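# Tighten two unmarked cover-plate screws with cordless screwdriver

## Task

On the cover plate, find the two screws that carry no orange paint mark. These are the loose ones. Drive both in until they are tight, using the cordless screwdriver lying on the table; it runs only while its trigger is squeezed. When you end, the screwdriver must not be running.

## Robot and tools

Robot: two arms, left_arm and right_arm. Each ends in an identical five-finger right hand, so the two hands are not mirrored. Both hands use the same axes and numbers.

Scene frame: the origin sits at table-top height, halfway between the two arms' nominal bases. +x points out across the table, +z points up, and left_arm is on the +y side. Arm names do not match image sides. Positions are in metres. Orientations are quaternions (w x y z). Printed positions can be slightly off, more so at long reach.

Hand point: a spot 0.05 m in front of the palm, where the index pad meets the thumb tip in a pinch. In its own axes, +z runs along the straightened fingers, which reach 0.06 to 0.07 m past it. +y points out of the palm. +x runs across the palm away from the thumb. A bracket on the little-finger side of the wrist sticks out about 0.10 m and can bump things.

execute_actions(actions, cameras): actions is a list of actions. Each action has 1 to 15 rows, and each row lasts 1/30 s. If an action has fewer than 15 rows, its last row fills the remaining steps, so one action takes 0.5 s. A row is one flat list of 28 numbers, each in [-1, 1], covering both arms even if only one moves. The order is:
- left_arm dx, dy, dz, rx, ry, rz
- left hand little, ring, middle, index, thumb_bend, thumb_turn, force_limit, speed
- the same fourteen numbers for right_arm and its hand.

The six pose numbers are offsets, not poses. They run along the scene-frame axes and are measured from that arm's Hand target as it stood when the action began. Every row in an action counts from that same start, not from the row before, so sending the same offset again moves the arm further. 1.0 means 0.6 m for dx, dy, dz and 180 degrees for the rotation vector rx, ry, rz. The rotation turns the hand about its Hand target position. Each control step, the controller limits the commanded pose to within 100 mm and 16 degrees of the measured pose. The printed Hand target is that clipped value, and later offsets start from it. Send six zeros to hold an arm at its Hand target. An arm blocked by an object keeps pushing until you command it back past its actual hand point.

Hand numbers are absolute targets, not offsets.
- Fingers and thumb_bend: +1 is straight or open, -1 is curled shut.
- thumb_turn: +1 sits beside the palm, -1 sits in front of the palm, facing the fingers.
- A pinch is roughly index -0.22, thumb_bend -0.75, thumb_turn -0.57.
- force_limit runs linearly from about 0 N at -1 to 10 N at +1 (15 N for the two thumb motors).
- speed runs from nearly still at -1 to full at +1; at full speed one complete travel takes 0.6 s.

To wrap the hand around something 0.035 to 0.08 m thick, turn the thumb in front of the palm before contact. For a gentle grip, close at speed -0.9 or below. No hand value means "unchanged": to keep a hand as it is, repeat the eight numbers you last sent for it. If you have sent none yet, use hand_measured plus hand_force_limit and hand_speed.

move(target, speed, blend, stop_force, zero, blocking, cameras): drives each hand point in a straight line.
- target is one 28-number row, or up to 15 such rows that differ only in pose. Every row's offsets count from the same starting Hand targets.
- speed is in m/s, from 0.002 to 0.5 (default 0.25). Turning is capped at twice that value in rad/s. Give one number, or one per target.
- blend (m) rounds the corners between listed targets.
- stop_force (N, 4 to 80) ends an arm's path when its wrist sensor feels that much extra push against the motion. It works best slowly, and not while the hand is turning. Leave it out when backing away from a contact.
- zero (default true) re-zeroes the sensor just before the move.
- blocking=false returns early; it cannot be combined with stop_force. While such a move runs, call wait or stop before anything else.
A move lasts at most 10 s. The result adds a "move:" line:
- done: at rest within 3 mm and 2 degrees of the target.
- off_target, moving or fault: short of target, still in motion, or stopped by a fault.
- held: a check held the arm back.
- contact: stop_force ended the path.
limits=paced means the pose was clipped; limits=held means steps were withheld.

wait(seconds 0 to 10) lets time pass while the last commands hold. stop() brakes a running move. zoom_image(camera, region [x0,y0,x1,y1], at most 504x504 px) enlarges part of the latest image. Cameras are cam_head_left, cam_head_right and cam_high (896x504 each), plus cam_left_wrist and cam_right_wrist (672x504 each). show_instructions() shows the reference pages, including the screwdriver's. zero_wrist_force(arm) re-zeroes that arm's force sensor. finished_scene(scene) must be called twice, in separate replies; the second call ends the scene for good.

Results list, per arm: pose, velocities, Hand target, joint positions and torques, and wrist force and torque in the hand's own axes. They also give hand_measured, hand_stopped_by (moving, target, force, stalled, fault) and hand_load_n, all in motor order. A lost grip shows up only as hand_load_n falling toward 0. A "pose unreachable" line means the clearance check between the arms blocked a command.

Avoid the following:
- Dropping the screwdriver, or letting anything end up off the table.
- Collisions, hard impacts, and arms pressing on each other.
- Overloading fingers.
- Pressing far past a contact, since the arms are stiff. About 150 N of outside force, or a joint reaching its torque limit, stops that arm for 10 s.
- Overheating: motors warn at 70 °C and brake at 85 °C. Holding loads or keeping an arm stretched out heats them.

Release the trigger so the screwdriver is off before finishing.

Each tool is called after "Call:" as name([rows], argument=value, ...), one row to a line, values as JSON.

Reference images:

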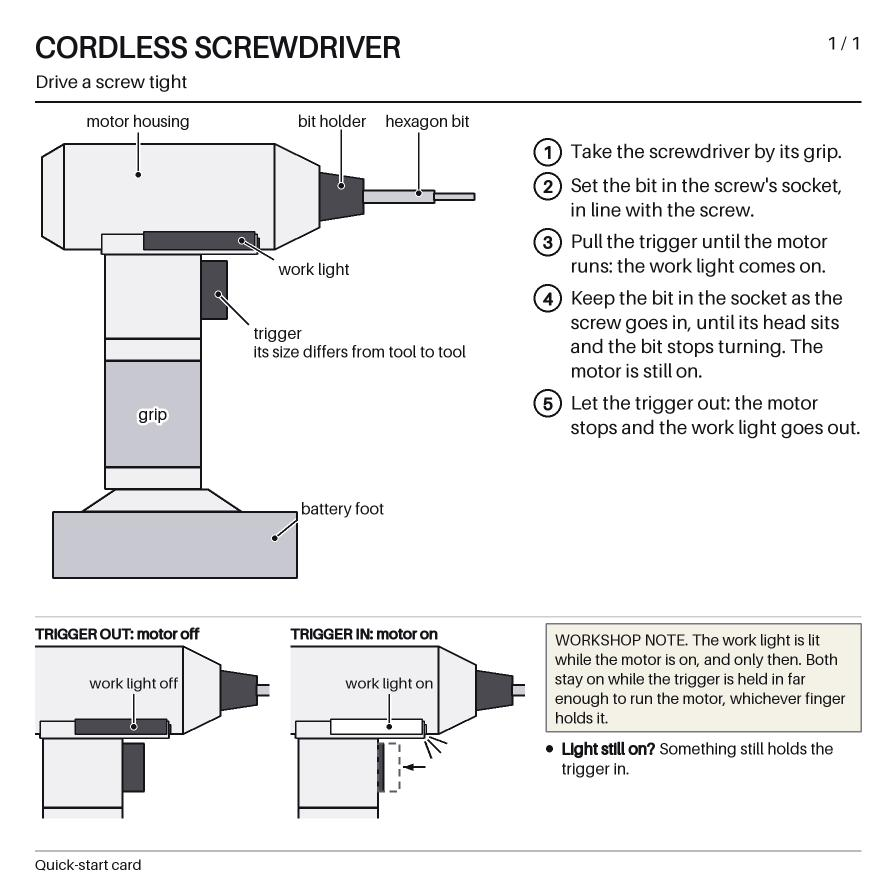

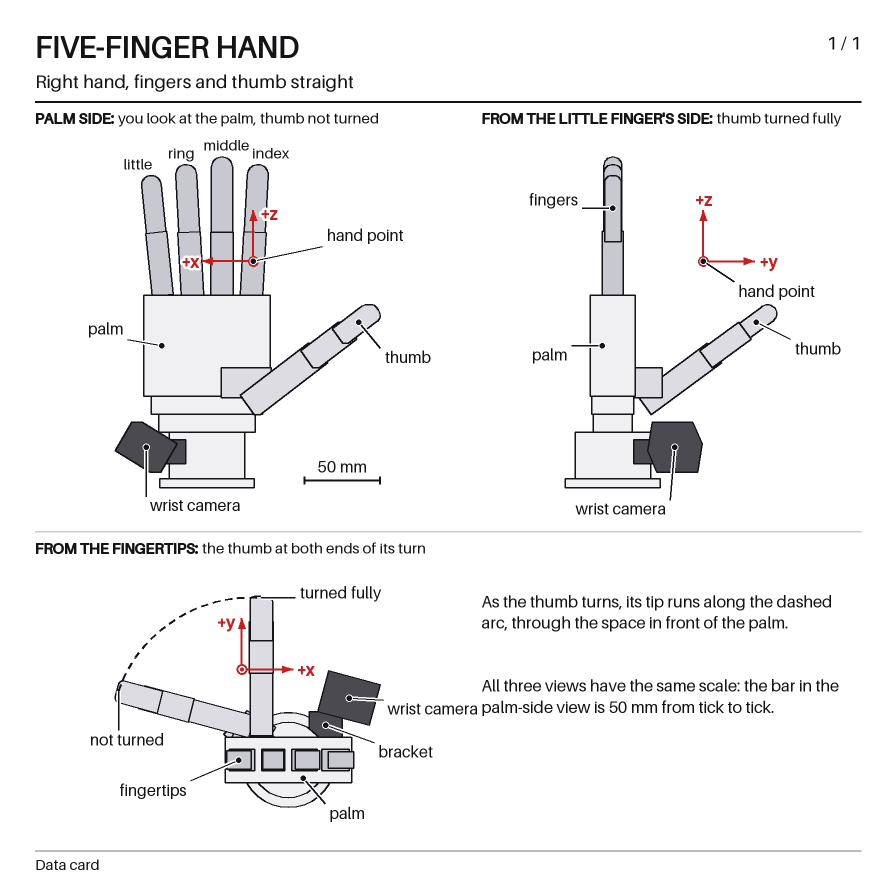

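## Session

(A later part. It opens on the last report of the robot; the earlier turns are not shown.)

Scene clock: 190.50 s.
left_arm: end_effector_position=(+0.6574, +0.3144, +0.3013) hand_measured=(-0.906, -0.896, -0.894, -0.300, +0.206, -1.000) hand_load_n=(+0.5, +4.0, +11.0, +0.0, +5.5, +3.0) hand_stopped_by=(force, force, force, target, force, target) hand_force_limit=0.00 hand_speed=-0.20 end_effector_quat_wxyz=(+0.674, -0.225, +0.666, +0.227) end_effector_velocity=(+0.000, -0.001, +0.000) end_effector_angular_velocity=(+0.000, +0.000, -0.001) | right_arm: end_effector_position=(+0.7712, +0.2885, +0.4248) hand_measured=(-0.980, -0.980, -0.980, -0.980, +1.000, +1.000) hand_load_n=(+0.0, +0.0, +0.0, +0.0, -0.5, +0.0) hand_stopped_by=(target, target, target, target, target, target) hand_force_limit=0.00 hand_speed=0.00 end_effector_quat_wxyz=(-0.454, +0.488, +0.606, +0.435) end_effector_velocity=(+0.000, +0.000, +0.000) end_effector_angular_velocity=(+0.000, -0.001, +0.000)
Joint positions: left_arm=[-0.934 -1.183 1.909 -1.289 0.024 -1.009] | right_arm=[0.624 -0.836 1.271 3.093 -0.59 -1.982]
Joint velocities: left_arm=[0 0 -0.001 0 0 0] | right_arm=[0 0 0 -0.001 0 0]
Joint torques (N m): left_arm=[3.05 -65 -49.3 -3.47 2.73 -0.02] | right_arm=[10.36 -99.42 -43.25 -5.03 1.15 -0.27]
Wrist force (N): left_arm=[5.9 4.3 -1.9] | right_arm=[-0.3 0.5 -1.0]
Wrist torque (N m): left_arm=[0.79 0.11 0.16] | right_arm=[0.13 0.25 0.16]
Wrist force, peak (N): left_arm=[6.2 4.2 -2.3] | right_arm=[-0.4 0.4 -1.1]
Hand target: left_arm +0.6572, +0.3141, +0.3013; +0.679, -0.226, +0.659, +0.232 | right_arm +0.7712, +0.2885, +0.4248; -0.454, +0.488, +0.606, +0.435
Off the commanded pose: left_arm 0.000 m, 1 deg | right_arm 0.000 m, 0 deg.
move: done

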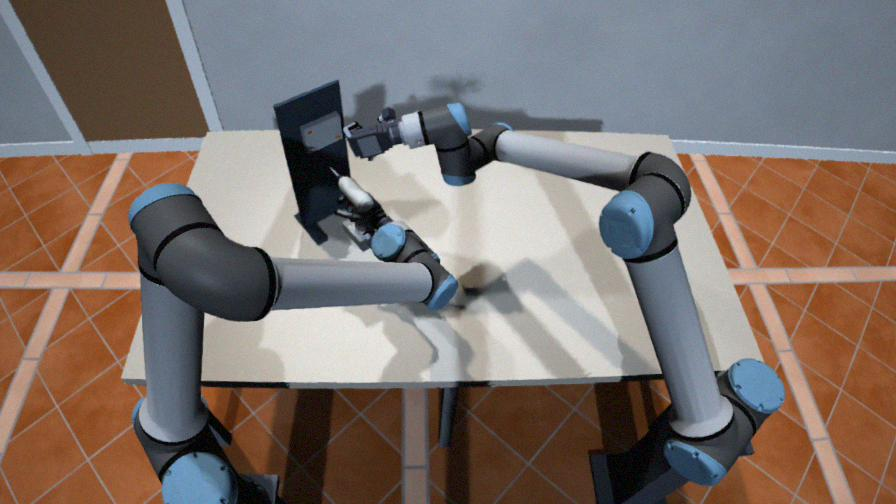

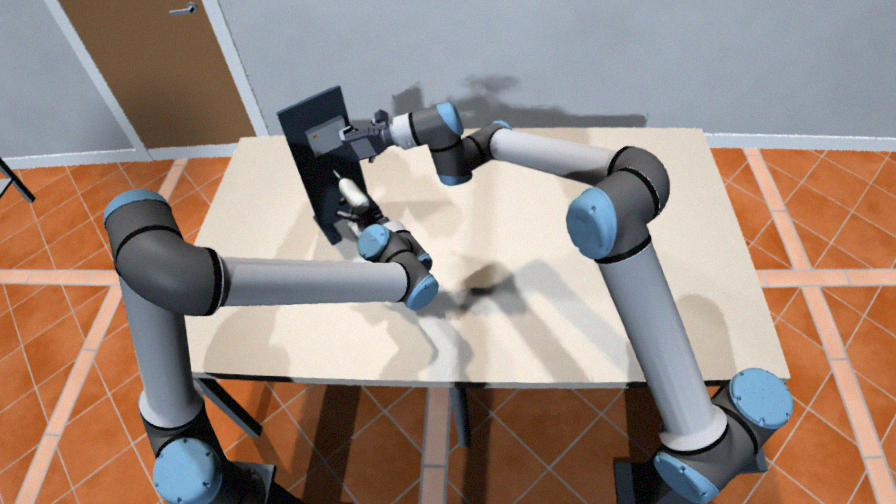

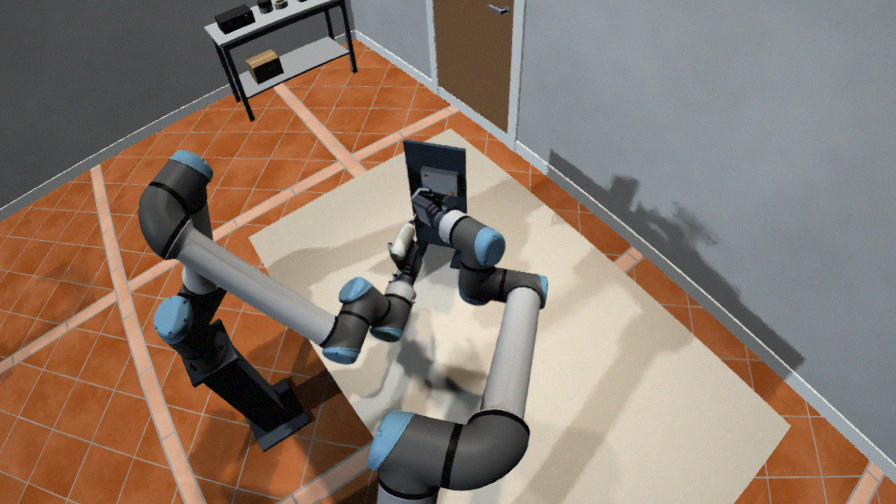

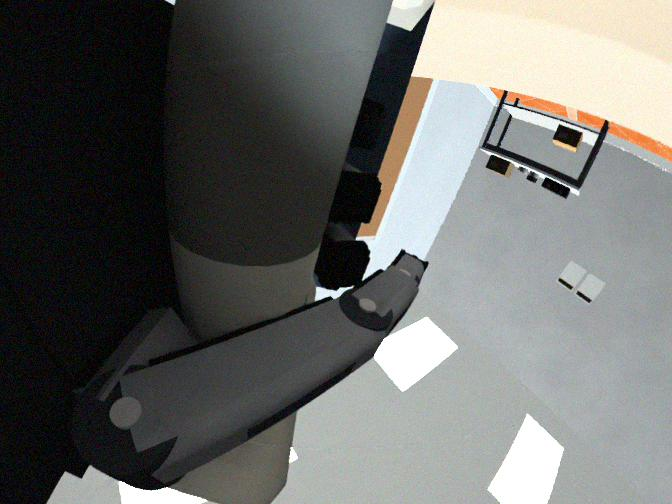

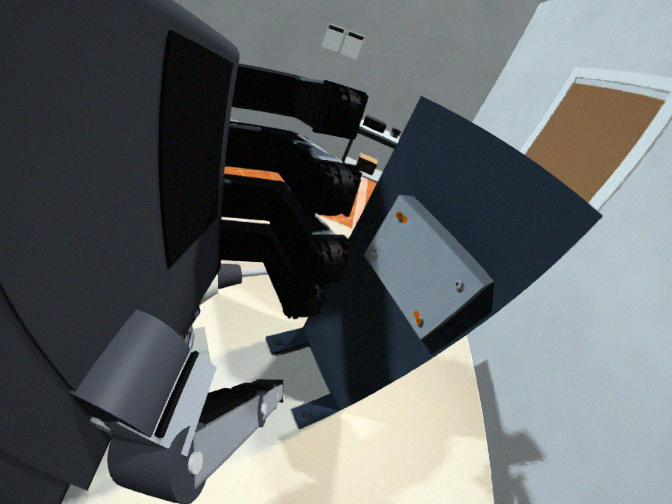

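Call:
move(target=[0,0,0,0,0,0,-0.98,-0.98,-0.98,-0.3,-0.97,-1,0.0,-0.2,0.1145,-0.0795,0.0918,0,0,0,-0.98,-0.98,-0.98,-0.98,1,1,0,0.0], speed=0.1, cameras=["cam_right_wrist"])

Call:
zoom_image(camera="cam_right_wrist", region=[348, 250, 378, 275])

Call:
move([
  [0.165,-0.077,0.0982,0,0,0,-0.98,-0.98,-0.98,-0.3,-0.97,-1,0.0,-0.2,0,0,0,0,0,0,-0.98,-0.98,-0.98,-0.98,1,1,0,0.0],
  [0.1985,-0.0405,0.0982,0,0,0,-0.98,-0.98,-0.98,-0.3,-0.97,-1,0.0,-0.2,0,0,0,0,0,0,-0.98,-0.98,-0.98,-0.98,1,1,0,0.0],
], speed=0.08, cameras=["cam_right_wrist"])

Call:
zoom_image(camera="cam_right_wrist", region=[348, 250, 378, 275])

Scene clock: 193.63 s.
left_arm: end_effector_position=(+0.6575, +0.3145, +0.3013) hand_measured=(-0.906, -0.896, -0.894, -0.300, +0.206, -1.000) hand_load_n=(+0.5, +4.0, +10.5, +0.0, +5.5, +3.0) hand_stopped_by=(force, force, force, target, force, target) hand_force_limit=0.00 hand_speed=-0.20 end_effector_quat_wxyz=(+0.677, -0.224, +0.663, +0.228) end_effector_velocity=(+0.000, -0.001, +0.000) end_effector_angular_velocity=(+0.000, +0.000, +0.000) | right_arm: end_effector_position=(+0.8399, +0.2407, +0.4799) hand_measured=(-0.980, -0.980, -0.980, -0.980, +1.000, +1.000) hand_load_n=(+0.0, +0.0, +0.0, +0.0, +0.0, +0.0) hand_stopped_by=(target, target, target, target, target, target) hand_force_limit=0.00 hand_speed=0.00 end_effector_quat_wxyz=(-0.454, +0.488, +0.606, +0.435) end_effector_velocity=(+0.000, +0.001, -0.002) end_effector_angular_velocity=(-0.001, +0.001, +0.000)
Joint positions: left_arm=[-0.933 -1.187 1.96 -1.557 0.028 -0.787] | right_arm=[0.543 -0.864 1.211 3.233 -0.516 -2.044]
Joint velocities: left_arm=[0 0.001 -0.001 0 0 0] | right_arm=[0 0.002 0 -0.001 0 0]
Joint torques (N m): left_arm=[7.25 -45.56 -50.52 -3.94 3.66 -0.05] | right_arm=[13.99 -93.44 -36.39 -4.94 -0.75 1.88]
Wrist force (N): left_arm=[5.7 3.9 -1.8] | right_arm=[0.0 0.3 -0.8]
Wrist torque (N m): left_arm=[0.68 0.13 0.11] | right_arm=[0.08 0.20 0.19]
Wrist force, peak (N): left_arm=[6.1 4.4 -2.3] | right_arm=[0.6 1.2 -1.6]
Hand target: left_arm +0.6572, +0.3141, +0.3013; +0.678, -0.226, +0.659, +0.232 | right_arm +0.8399, +0.2407, +0.4799; -0.454, +0.488, +0.606, +0.435
Off the commanded pose: left_arm 0.000 m, 1 deg | right_arm 0.000 m, 0 deg.
move: done
Images, in order (width x height): cam_right_wrist 672x504.

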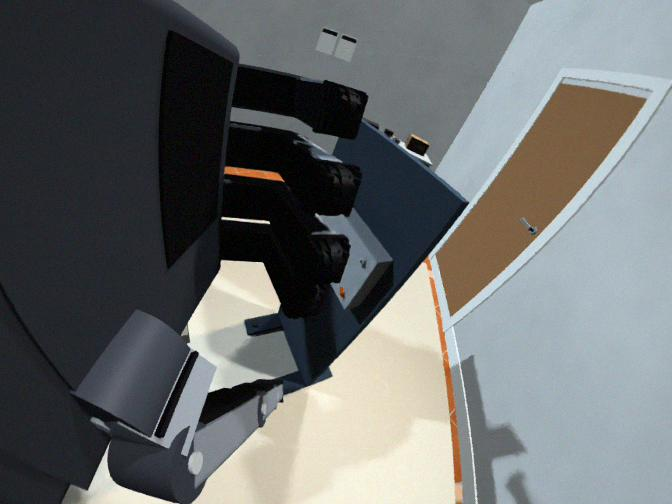

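Scaled by 16.800 from the camera's 672x504 image, which has a finer 960x720 frame.

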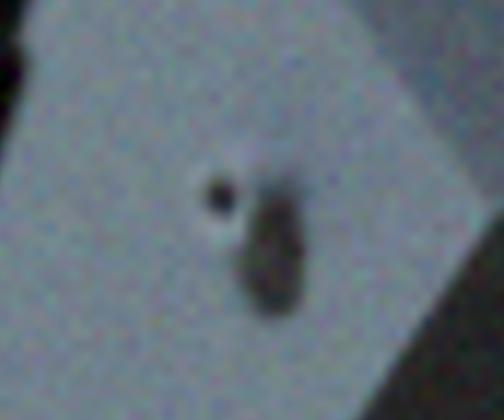

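Scene clock: 196.10 s.
left_arm: end_effector_position=(+0.7763, +0.2897, +0.3602) hand_measured=(-0.906, -0.896, -0.894, -0.300, +0.206, -1.000) hand_load_n=(+1.0, +4.5, +10.5, +0.0, +5.0, +3.0) hand_stopped_by=(force, force, force, target, force, target) hand_force_limit=0.00 hand_speed=-0.20 end_effector_quat_wxyz=(+0.679, -0.226, +0.659, +0.232) end_effector_velocity=(+0.001, +0.000, +0.000) end_effector_angular_velocity=(+0.001, +0.000, +0.000) | right_arm: end_effector_position=(+0.8399, +0.2407, +0.4799) hand_measured=(-0.980, -0.980, -0.980, -0.980, +1.000, +1.000) hand_load_n=(+0.0, +0.0, +0.0, +0.0, +0.0, +0.0) hand_stopped_by=(target, target, target, target, target, target) hand_force_limit=0.00 hand_speed=0.00 end_effector_quat_wxyz=(-0.454, +0.488, +0.606, +0.435) end_effector_velocity=(+0.000, +0.000, -0.001) end_effector_angular_velocity=(+0.000, +0.000, +0.000)
Joint positions: left_arm=[-0.839 -1.048 1.549 -0.77 0.11 -1.305] | right_arm=[0.543 -0.864 1.211 3.233 -0.516 -2.044]
Joint velocities: left_arm=[0.001 0 0 -0.005 0.001 0.006] | right_arm=[0 0.001 0 0 0 0]
Joint torques (N m): left_arm=[-8.41 -69.67 -37.68 -5.51 -1.49 4.03] | right_arm=[13.59 -94.07 -40.69 -5.17 -0.61 1.77]
Wrist force (N): left_arm=[5.6 4.0 -2.0] | right_arm=[0.0 -0.1 -0.6]
Wrist torque (N m): left_arm=[0.70 0.15 0.10] | right_arm=[0.02 0.21 0.18]
Wrist force, peak (N): left_arm=[6.3 5.1 -2.2] | right_arm=[-0.3 0.4 -1.1]
Hand target: left_arm +0.7763, +0.2897, +0.3601; +0.679, -0.226, +0.659, +0.232 | right_arm +0.8399, +0.2407, +0.4799; -0.454, +0.488, +0.606, +0.435
Off the commanded pose: left_arm 0.000 m, 0 deg | right_arm 0.000 m, 0 deg.
move: done
Images, in order (width x height): cam_right_wrist 672x504.

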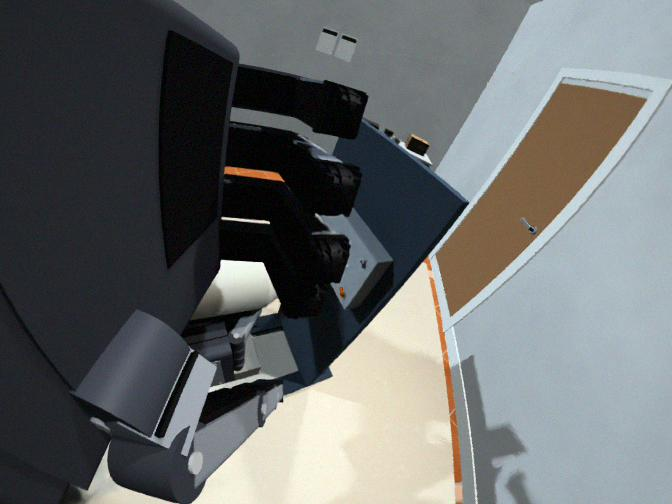

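Scaled by 16.800 from the camera's 672x504 image, which has a finer 960x720 frame.

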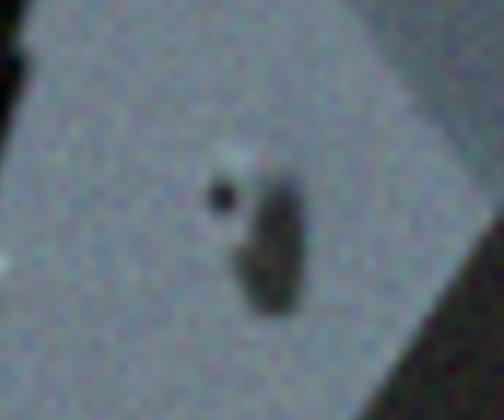

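Call:
move(target=[0.0262,0.0206,0,0,0,0,-0.98,-0.98,-0.98,-0.9,-0.97,-1,0.6,-0.2,0,0,0,0,0,0,-0.98,-0.98,-0.98,-0.98,1,1,0,0.0], speed=0.006, stop_force=6, cameras=["cam_right_wrist"])

Call:
zoom_image(camera="cam_right_wrist", region=[348, 250, 378, 275])

Call:
move(target=[0.0033,0.0026,0,0,0,0,-0.98,-0.98,-0.98,-0.9,-0.97,-1,0.6,-0.2,0,0,0,0,0,0,-0.98,-0.98,-0.98,-0.98,1,1,0,0.0], speed=0.004, cameras=["cam_right_wrist"])

Call:
zoom_image(camera="cam_right_wrist", region=[348, 250, 378, 275])

Call:
wait(seconds=1, cameras=["cam_right_wrist"])

Call:
zoom_image(camera="cam_right_wrist", region=[348, 250, 378, 275])

Call:
zoom_image(camera="cam_right_wrist", region=[200, 250, 290, 330])

Scene clock: 200.87 s.
left_arm: end_effector_position=(+0.7908, +0.3011, +0.3601) hand_measured=(-0.906, -0.896, -0.894, -0.870, +0.206, -1.000) hand_load_n=(+0.5, +3.5, +9.0, +9.0, +7.5, +1.5) hand_stopped_by=(force, force, force, force, force, target) hand_force_limit=0.60 hand_speed=-0.20 end_effector_quat_wxyz=(+0.679, -0.226, +0.659, +0.232) end_effector_velocity=(+0.000, +0.001, +0.000) end_effector_angular_velocity=(+0.000, +0.000, +0.001) | right_arm: end_effector_position=(+0.8399, +0.2407, +0.4799) hand_measured=(-0.980, -0.980, -0.980, -0.980, +1.000, +1.000) hand_load_n=(+0.5, +0.0, +0.0, +0.0, +0.0, +0.0) hand_stopped_by=(target, target, target, target, target, target) hand_force_limit=0.00 hand_speed=0.00 end_effector_quat_wxyz=(-0.454, +0.488, +0.606, +0.435) end_effector_velocity=(+0.000, +0.000, +0.000) end_effector_angular_velocity=(+0.000, +0.001, +0.000)
Joint positions: left_arm=[-0.817 -1.033 1.523 -0.713 0.132 -1.35] | right_arm=[0.543 -0.864 1.211 3.233 -0.516 -2.044]
Joint velocities: left_arm=[0.001 -0.001 0 0 0 0] | right_arm=[0 0 0 0.001 0 0]
Joint torques (N m): left_arm=[-11.89 -98.27 -30.61 -4.22 -1.2 4.02] | right_arm=[12.86 -94.18 -46.42 -4.57 -0.53 1.73]
Wrist force (N): left_arm=[5.7 4.2 -3.6] | right_arm=[0.1 0.3 -0.6]
Wrist torque (N m): left_arm=[0.73 0.09 0.10] | right_arm=[0.08 0.19 0.20]
Wrist force, peak (N): left_arm=[5.3 4.8 -9.7] | right_arm=[-0.1 0.4 -1.3]
Hand target: left_arm +0.7908, +0.3011, +0.3601; +0.679, -0.226, +0.659, +0.232 | right_arm +0.8399, +0.2407, +0.4799; -0.454, +0.488, +0.606, +0.435
Off the commanded pose: left_arm 0.002 m, 0 deg | right_arm 0.000 m, 0 deg.
move: contact (left_arm)
Images, in order (width x height): cam_right_wrist 672x504.

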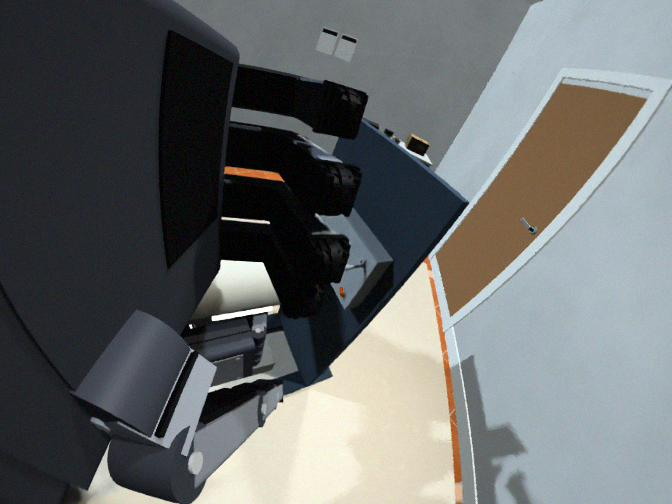

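Scaled by 16.800 from the camera's 672x504 image, which has a finer 960x720 frame.

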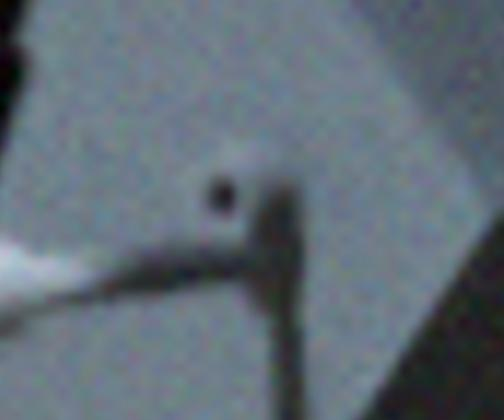

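Scene clock: 201.70 s.
left_arm: end_effector_position=(+0.7929, +0.3027, +0.3602) hand_measured=(-0.906, -0.896, -0.894, -0.870, +0.206, -1.000) hand_load_n=(+1.0, +3.5, +8.5, +8.0, +8.5, +5.0) hand_stopped_by=(force, force, force, force, force, target) hand_force_limit=0.60 hand_speed=-0.20 end_effector_quat_wxyz=(+0.679, -0.226, +0.659, +0.232) end_effector_velocity=(-0.001, -0.001, +0.001) end_effector_angular_velocity=(+0.001, +0.001, -0.002) | right_arm: end_effector_position=(+0.8399, +0.2407, +0.4799) hand_measured=(-0.980, -0.980, -0.980, -0.980, +1.000, +1.000) hand_load_n=(+0.0, +0.0, +0.0, +0.0, +0.0, +0.0) hand_stopped_by=(target, target, target, target, target, target) hand_force_limit=0.00 hand_speed=0.00 end_effector_quat_wxyz=(-0.454, +0.488, +0.606, +0.435) end_effector_velocity=(+0.000, +0.000, +0.001) end_effector_angular_velocity=(+0.001, -0.001, +0.000)
Joint positions: left_arm=[-0.814 -1.031 1.519 -0.707 0.135 -1.355] | right_arm=[0.543 -0.864 1.211 3.233 -0.516 -2.044]
Joint velocities: left_arm=[-0.002 -0.001 0 0.001 0 0.001] | right_arm=[0 -0.001 0 0 0 0]
Joint torques (N m): left_arm=[0.8 -65.92 -53.79 1.47 1.72 -3.28] | right_arm=[12.2 -94.79 -45.85 -4.38 -0.4 1.93]
Wrist force (N): left_arm=[5.5 3.7 -2.0] | right_arm=[0.1 0.3 -0.7]
Wrist torque (N m): left_arm=[0.79 0.23 0.11] | right_arm=[0.08 0.20 0.20]
Wrist force, peak (N): left_arm=[8.8 4.5 -29.0] | right_arm=[-0.3 0.0 -1.2]
Hand target: left_arm +0.7928, +0.3026, +0.3601; +0.679, -0.226, +0.659, +0.232 | right_arm +0.8399, +0.2407, +0.4799; -0.454, +0.488, +0.606, +0.435
Off the commanded pose: left_arm 0.000 m, 0 deg | right_arm 0.000 m, 0 deg.
move: done
Images, in order (width x height): cam_right_wrist 672x504.

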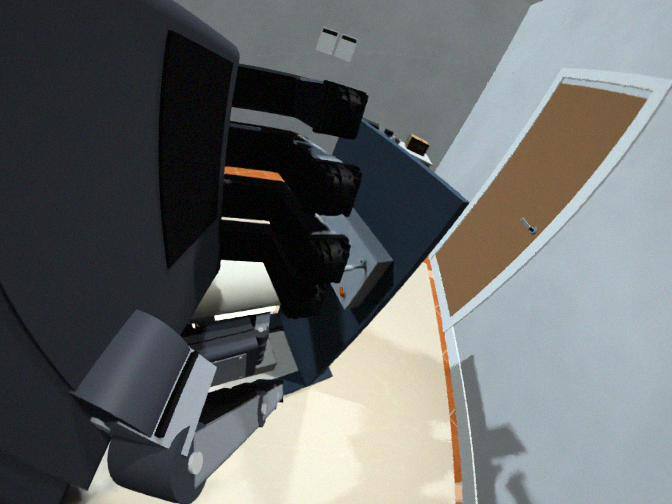

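Scaled by 16.800 from the camera's 672x504 image, which has a finer 960x720 frame.

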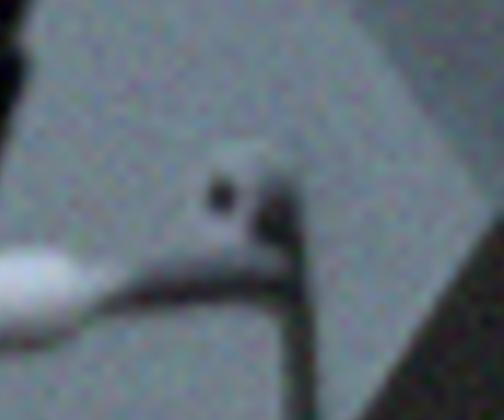

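Scene clock: 202.70 s.
left_arm: end_effector_position=(+0.7928, +0.3026, +0.3602) hand_measured=(-0.906, -0.896, -0.894, -0.870, +0.206, -1.000) hand_load_n=(+1.0, +3.5, +8.5, +8.0, +8.0, +5.0) hand_stopped_by=(force, force, force, force, force, target) hand_force_limit=0.60 hand_speed=-0.20 end_effector_quat_wxyz=(+0.679, -0.226, +0.659, +0.232) end_effector_velocity=(+0.000, +0.000, +0.000) end_effector_angular_velocity=(+0.000, +0.000, +0.000) | right_arm: end_effector_position=(+0.8399, +0.2407, +0.4799) hand_measured=(-0.980, -0.980, -0.980, -0.980, +1.000, +1.000) hand_load_n=(+0.0, +0.0, +0.0, +0.0, +0.0, +0.0) hand_stopped_by=(target, target, target, target, target, target) hand_force_limit=0.00 hand_speed=0.00 end_effector_quat_wxyz=(-0.454, +0.488, +0.606, +0.435) end_effector_velocity=(+0.000, +0.000, +0.001) end_effector_angular_velocity=(+0.000, -0.001, +0.000)
Joint positions: left_arm=[-0.814 -1.031 1.519 -0.707 0.134 -1.355] | right_arm=[0.543 -0.864 1.211 3.233 -0.516 -2.044]
Joint velocities: left_arm=[0 0 0 -0.001 0.001 0.001] | right_arm=[0 -0.001 0 0 0 0]
Joint torques (N m): left_arm=[-14.16 -68.6 -42.46 -0.67 -0.91 -2.61] | right_arm=[12.91 -93.51 -45.6 -4.24 -0.38 1.79]
Wrist force (N): left_arm=[5.5 3.6 -2.2] | right_arm=[-0.3 0.3 -0.7]
Wrist torque (N m): left_arm=[0.74 0.22 0.10] | right_arm=[0.08 0.25 0.18]
Wrist force, peak (N): left_arm=[6.2 3.5 -2.0] | right_arm=[0.0 0.4 -1.0]
Hand target: left_arm +0.7928, +0.3026, +0.3601; +0.679, -0.226, +0.659, +0.232 | right_arm +0.8399, +0.2407, +0.4799; -0.454, +0.488, +0.606, +0.435
Off the commanded pose: left_arm 0.000 m, 0 deg | right_arm 0.000 m, 0 deg.
wait: 1.00 s; at rest by 0.17 s
Images, in order (width x height): cam_right_wrist 672x504.

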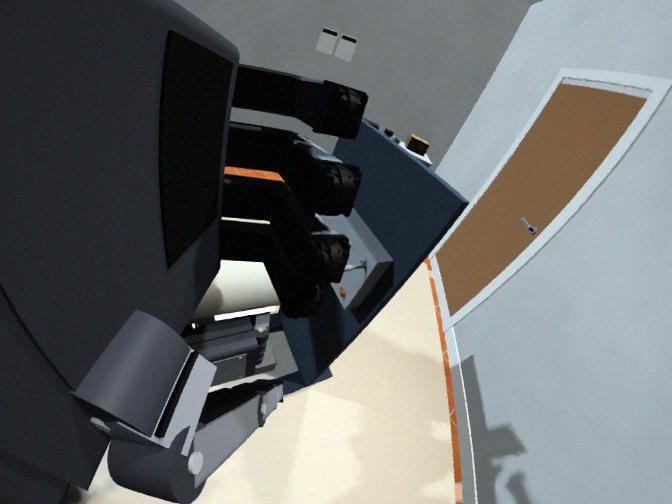

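Scaled by 16.800 from the camera's 672x504 image, which has a finer 960x720 frame.

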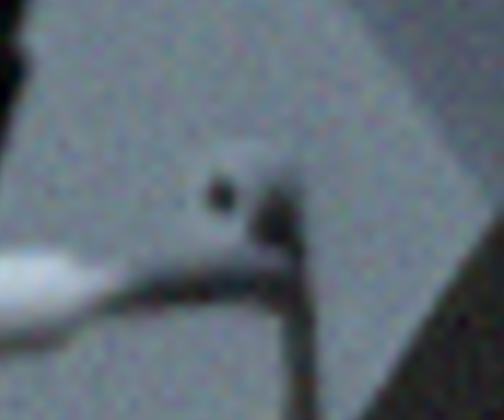

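Scaled by 5.600 from the camera's 672x504 image, which has a finer 960x720 frame.

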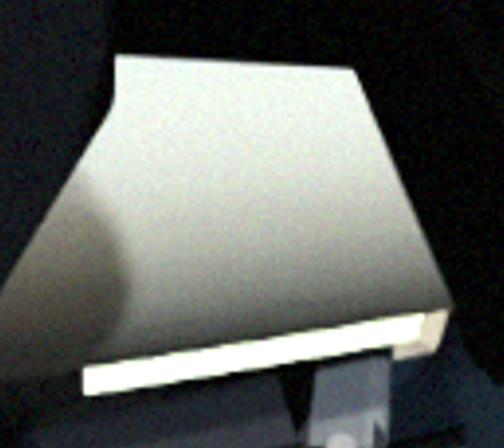

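Call:
move([
  [-0.0197,-0.0154,0,0,0,0,-0.98,-0.98,-0.98,-0.9,-0.97,-1,0.6,-0.2,0,0,0,0,0,0,-0.98,-0.98,-0.98,-0.98,1,1,0,0.0],
  [-0.0218,-0.0128,0.0067,0,0,0,-0.98,-0.98,-0.98,-0.9,-0.97,-1,0.6,-0.2,0,0,0,0,0,0,-0.98,-0.98,-0.98,-0.98,1,1,0,0.0],
], speed=0.03, cameras=["cam_right_wrist"])

Call:
zoom_image(camera="cam_right_wrist", region=[348, 250, 378, 275])

Call:
zoom_image(camera="cam_right_wrist", region=[290, 220, 430, 325])

Scene clock: 205.37 s.
left_arm: end_effector_position=(+0.7796, +0.2950, +0.3643) hand_measured=(-0.906, -0.896, -0.894, -0.870, +0.206, -1.000) hand_load_n=(+1.0, +3.0, +8.5, +7.5, +8.0, +5.0) hand_stopped_by=(force, force, force, force, force, target) hand_force_limit=0.60 hand_speed=-0.20 end_effector_quat_wxyz=(+0.679, -0.226, +0.659, +0.232) end_effector_velocity=(+0.001, +0.000, -0.002) end_effector_angular_velocity=(+0.001, +0.001, +0.000) | right_arm: end_effector_position=(+0.8399, +0.2407, +0.4799) hand_measured=(-0.980, -0.980, -0.980, -0.980, +1.000, +1.000) hand_load_n=(+0.0, +0.0, +0.0, +0.0, +0.0, +0.0) hand_stopped_by=(target, target, target, target, target, target) hand_force_limit=0.00 hand_speed=0.00 end_effector_quat_wxyz=(-0.454, +0.488, +0.606, +0.435) end_effector_velocity=(+0.000, +0.000, +0.001) end_effector_angular_velocity=(+0.001, -0.002, +0.000)
Joint positions: left_arm=[-0.831 -1.049 1.542 -0.743 0.117 -1.322] | right_arm=[0.543 -0.864 1.211 3.233 -0.516 -2.044]
Joint velocities: left_arm=[0.001 0.003 0 0 0 -0.001] | right_arm=[0 -0.001 0 -0.001 0 0]
Joint torques (N m): left_arm=[11.47 -63.45 -37.69 2.39 3.65 -1.48] | right_arm=[12.22 -94.32 -44.92 -3.88 -0.21 1.86]
Wrist force (N): left_arm=[5.5 4.1 -1.9] | right_arm=[-0.1 -0.1 -1.1]
Wrist torque (N m): left_arm=[0.72 0.16 0.11] | right_arm=[0.04 0.23 0.17]
Wrist force, peak (N): left_arm=[5.9 4.3 -2.2] | right_arm=[-0.1 0.4 -1.3]
Hand target: left_arm +0.7797, +0.2950, +0.3642; +0.679, -0.226, +0.659, +0.232 | right_arm +0.8399, +0.2407, +0.4799; -0.454, +0.488, +0.606, +0.435
Off the commanded pose: left_arm 0.000 m, 0 deg | right_arm 0.000 m, 0 deg.
move: done
Images, in order (width x height): cam_right_wrist 672x504.

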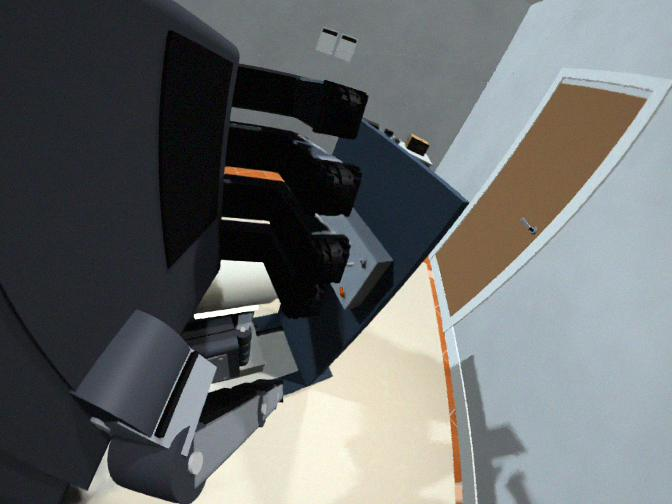

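Scaled by 16.800 from the camera's 672x504 image, which has a finer 960x720 frame.

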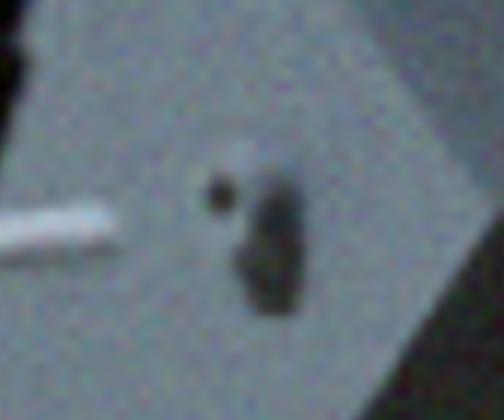

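Scaled by 3.600 from the camera's 672x504 image, which has a finer 960x720 frame.

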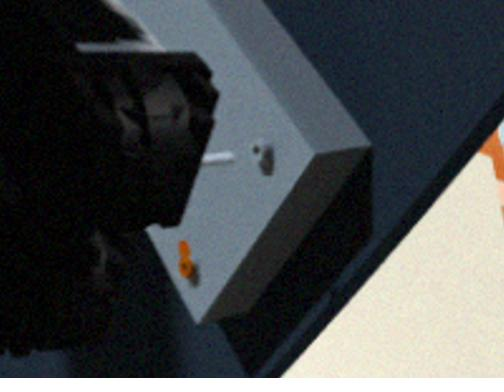

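Call:
wait(seconds=0.1)

Scene clock: 205.93 s.
left_arm: end_effector_position=(+0.7797, +0.2950, +0.3641) hand_measured=(-0.906, -0.896, -0.894, -0.870, +0.206, -1.000) hand_load_n=(+0.5, +3.0, +8.5, +8.0, +8.5, +5.0) hand_stopped_by=(force, force, force, force, force, target) hand_force_limit=0.60 hand_speed=-0.20 end_effector_quat_wxyz=(+0.679, -0.226, +0.659, +0.232) end_effector_velocity=(+0.000, -0.001, +0.000) end_effector_angular_velocity=(+0.001, +0.001, +0.000) | right_arm: end_effector_position=(+0.8399, +0.2407, +0.4799) hand_measured=(-0.980, -0.980, -0.980, -0.980, +1.000, +1.000) hand_load_n=(+0.0, +0.0, +0.0, +0.0, +0.5, +0.0) hand_stopped_by=(target, target, target, target, target, target) hand_force_limit=0.00 hand_speed=0.00 end_effector_quat_wxyz=(-0.454, +0.488, +0.606, +0.435) end_effector_velocity=(-0.001, +0.000, +0.002) end_effector_angular_velocity=(+0.000, -0.001, +0.000)
Joint positions: left_arm=[-0.831 -1.049 1.541 -0.743 0.117 -1.323] | right_arm=[0.543 -0.864 1.211 3.233 -0.516 -2.044]
Joint velocities: left_arm=[-0.001 0 0 0 0 0.001] | right_arm=[0 -0.002 0 0 0 0]
Joint torques (N m): left_arm=[11.63 -59.72 -53.59 0.82 3.21 -2.83] | right_arm=[11.93 -93.59 -45.5 -3.69 -0.49 1.76]
Wrist force (N): left_arm=[5.2 3.9 -1.9] | right_arm=[0.2 0.2 -0.7]
Wrist torque (N m): left_arm=[0.70 0.21 0.08] | right_arm=[0.07 0.19 0.20]
Wrist force, peak (N): left_arm=[5.8 4.3 -1.9] | right_arm=[-0.2 0.2 -1.4]
Hand target: left_arm +0.7797, +0.2950, +0.3642; +0.679, -0.226, +0.659, +0.232 | right_arm +0.8399, +0.2407, +0.4799; -0.454, +0.488, +0.606, +0.435
Off the commanded pose: left_arm 0.000 m, 0 deg | right_arm 0.000 m, 0 deg.
wait: 0.10 s; at rest from the start

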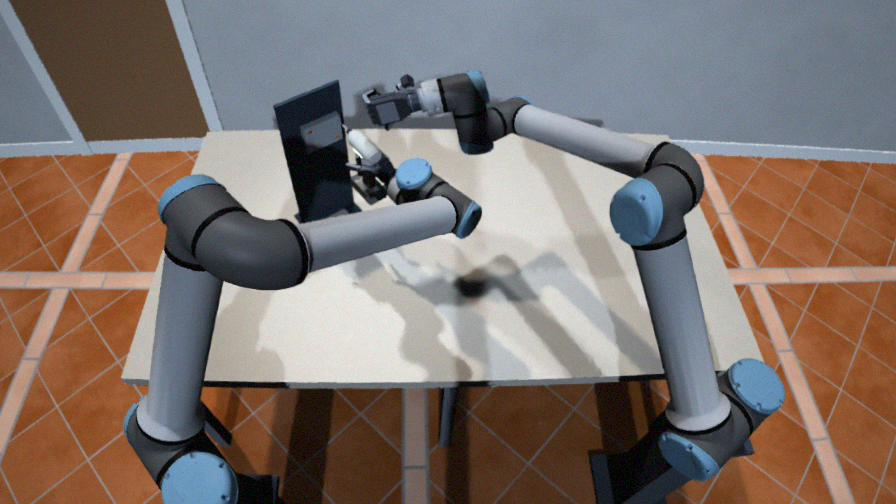

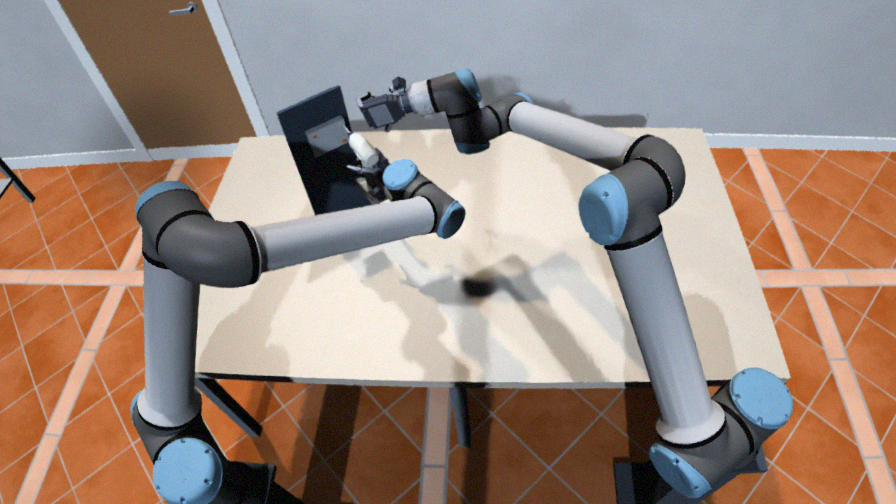

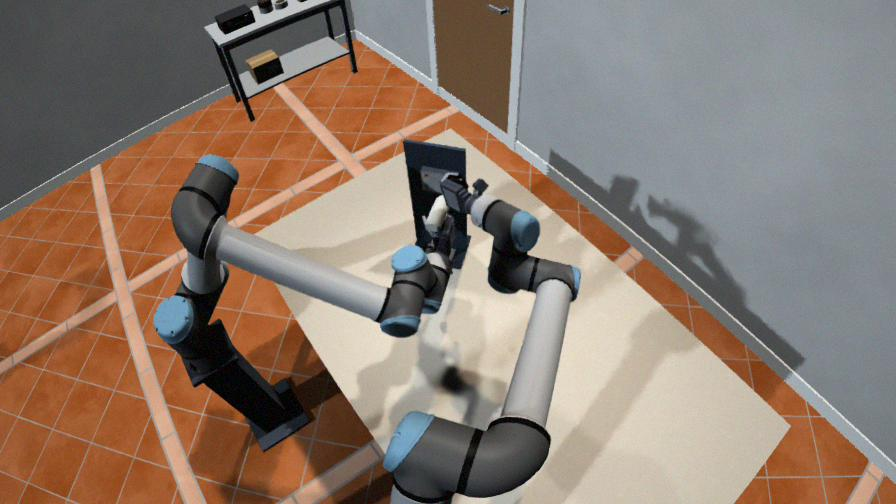

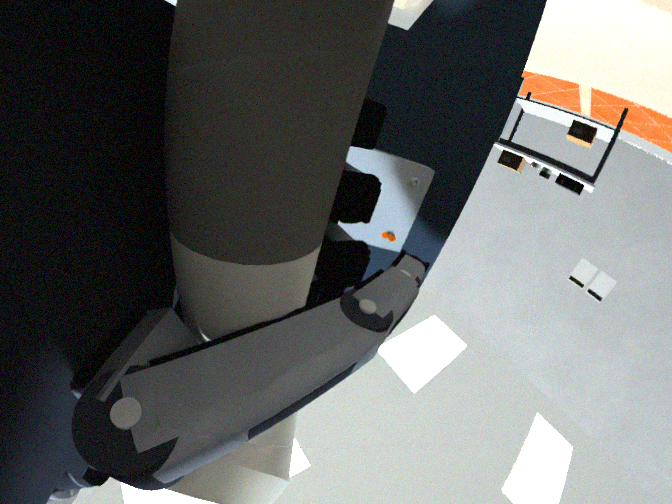

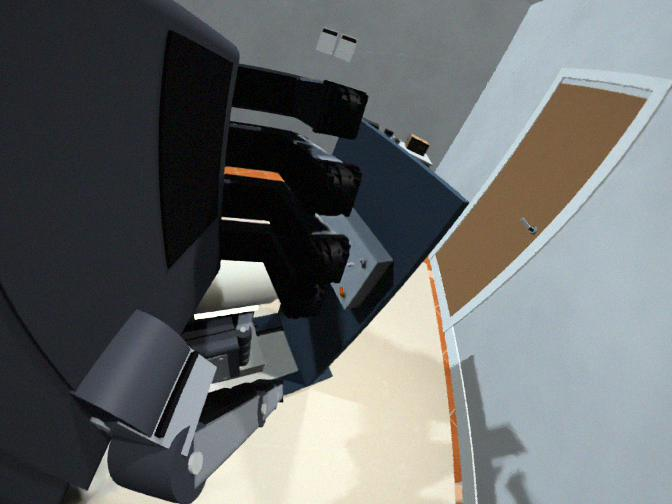

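Call:
zoom_image(camera="cam_left_wrist", region=[390, 160, 438, 208])

Call:
zoom_image(camera="cam_head_left", region=[290, 100, 370, 160])

Call:
zoom_image(camera="cam_head_right", region=[300, 100, 380, 160])

Call:
zoom_image(camera="cam_high", region=[410, 150, 490, 210])

Scaled by 10.500 from the camera's 672x504 image, which has a finer 960x720 frame.

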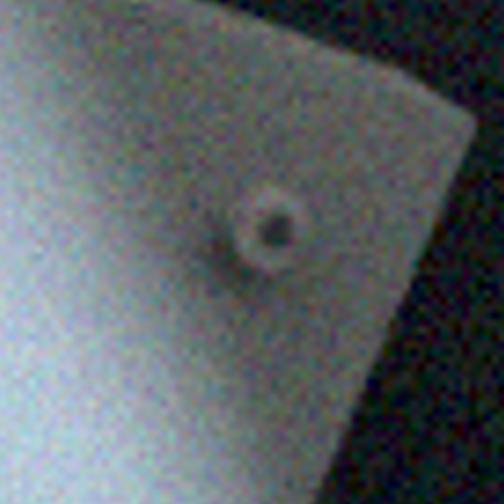

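Scaled by 6.300.

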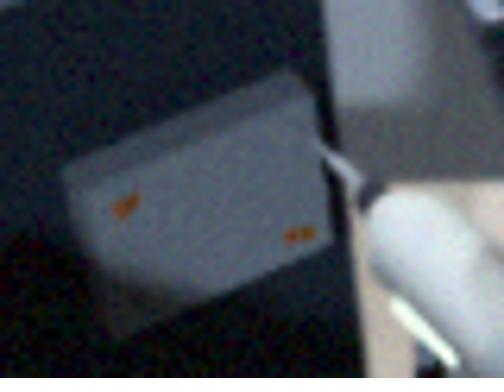

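Scaled by 6.300.

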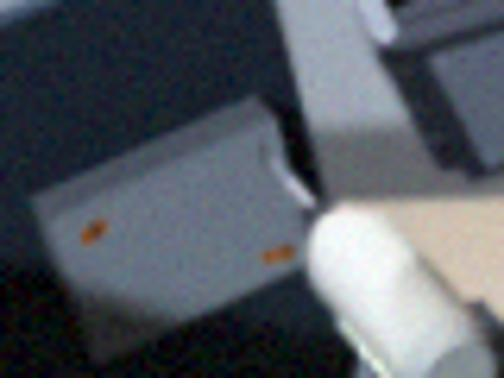

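Scaled by 6.300.

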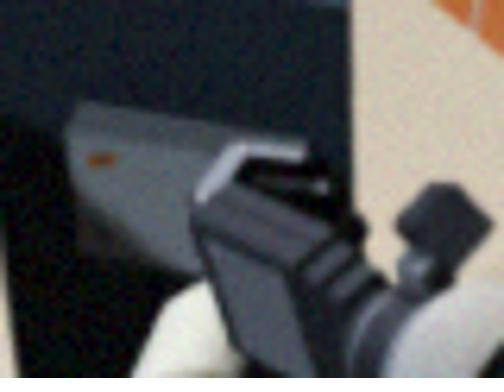

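Call:
zoom_image(camera="cam_head_right", region=[330, 112, 356, 138])

Call:
zoom_image(camera="cam_head_left", region=[325, 110, 351, 136])

Scaled by 19.385.

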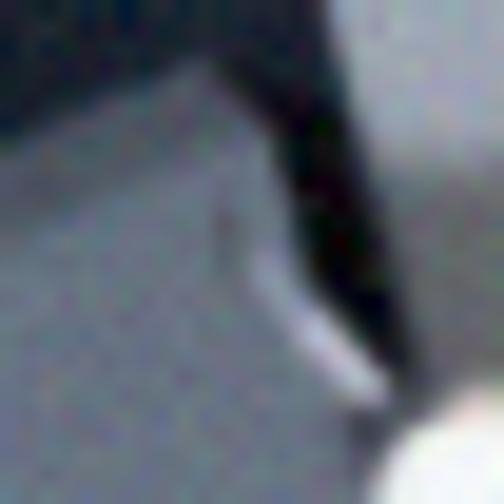

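Scaled by 19.385.

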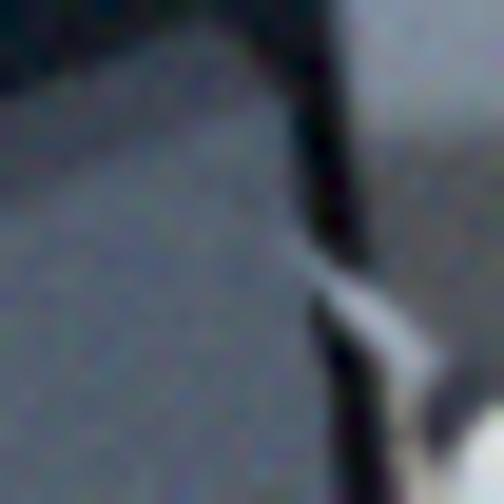

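Call:
move([
  [-0.0034,0.0043,-0.0032,0,0,0,-0.98,-0.98,-0.98,-0.9,-0.97,-1,0.6,-0.2,0,0,0,0,0,0,-0.98,-0.98,-0.98,-0.98,1,1,0,0.0],
  [0.0071,0.0125,-0.0032,0,0,0,-0.98,-0.98,-0.98,-0.9,-0.97,-1,0.6,-0.2,0,0,0,0,0,0,-0.98,-0.98,-0.98,-0.98,1,1,0,0.0],
], speed=0.03, cameras=["cam_right_wrist"])

Call:
zoom_image(camera="cam_right_wrist", region=[348, 250, 378, 275])

Scene clock: 207.40 s.
left_arm: end_effector_position=(+0.7840, +0.3025, +0.3623) hand_measured=(-0.906, -0.896, -0.894, -0.870, +0.206, -1.000) hand_load_n=(+1.0, +3.5, +8.5, +8.0, +8.0, +5.0) hand_stopped_by=(force, force, force, force, force, target) hand_force_limit=0.60 hand_speed=-0.20 end_effector_quat_wxyz=(+0.679, -0.226, +0.659, +0.232) end_effector_velocity=(+0.000, +0.000, +0.000) end_effector_angular_velocity=(+0.001, +0.001, +0.001) | right_arm: end_effector_position=(+0.8399, +0.2407, +0.4799) hand_measured=(-0.980, -0.980, -0.980, -0.980, +1.000, +1.000) hand_load_n=(+0.0, +0.0, +0.0, +0.0, +0.0, +0.0) hand_stopped_by=(target, target, target, target, target, target) hand_force_limit=0.00 hand_speed=0.00 end_effector_quat_wxyz=(-0.454, +0.488, +0.606, +0.435) end_effector_velocity=(+0.000, +0.000, +0.001) end_effector_angular_velocity=(+0.001, +0.000, +0.000)
Joint positions: left_arm=[-0.821 -1.046 1.539 -0.725 0.127 -1.342] | right_arm=[0.543 -0.864 1.211 3.233 -0.516 -2.044]
Joint velocities: left_arm=[0 0 0 0 -0.001 0.001] | right_arm=[0 -0.001 0 0 0 0]
Joint torques (N m): left_arm=[-14.75 -73.37 -51.74 1.22 -0.93 -2.77] | right_arm=[11.74 -95.05 -44.76 -3.65 -0.36 1.83]
Wrist force (N): left_arm=[5.5 4.4 -2.3] | right_arm=[0.0 0.3 -0.6]
Wrist torque (N m): left_arm=[0.80 0.17 0.11] | right_arm=[0.06 0.21 0.19]
Wrist force, peak (N): left_arm=[6.1 4.3 -2.2] | right_arm=[0.0 0.3 -1.1]
Hand target: left_arm +0.7840, +0.3025, +0.3623; +0.679, -0.226, +0.659, +0.232 | right_arm +0.8399, +0.2407, +0.4799; -0.454, +0.488, +0.606, +0.435
Off the commanded pose: left_arm 0.000 m, 0 deg | right_arm 0.000 m, 0 deg.
move: done
Images, in order (width x height): cam_right_wrist 672x504.

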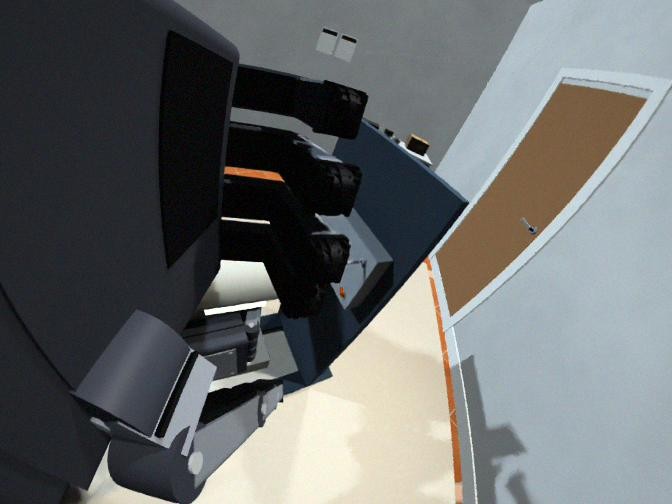

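Scaled by 16.800 from the camera's 672x504 image, which has a finer 960x720 frame.

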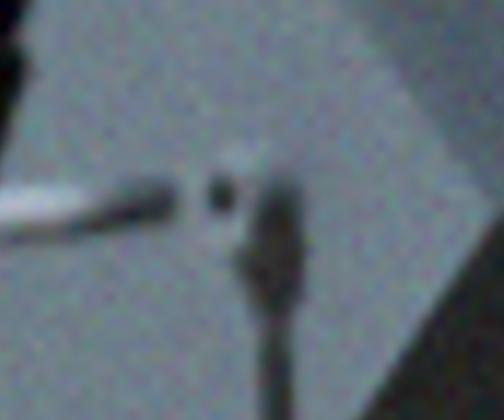

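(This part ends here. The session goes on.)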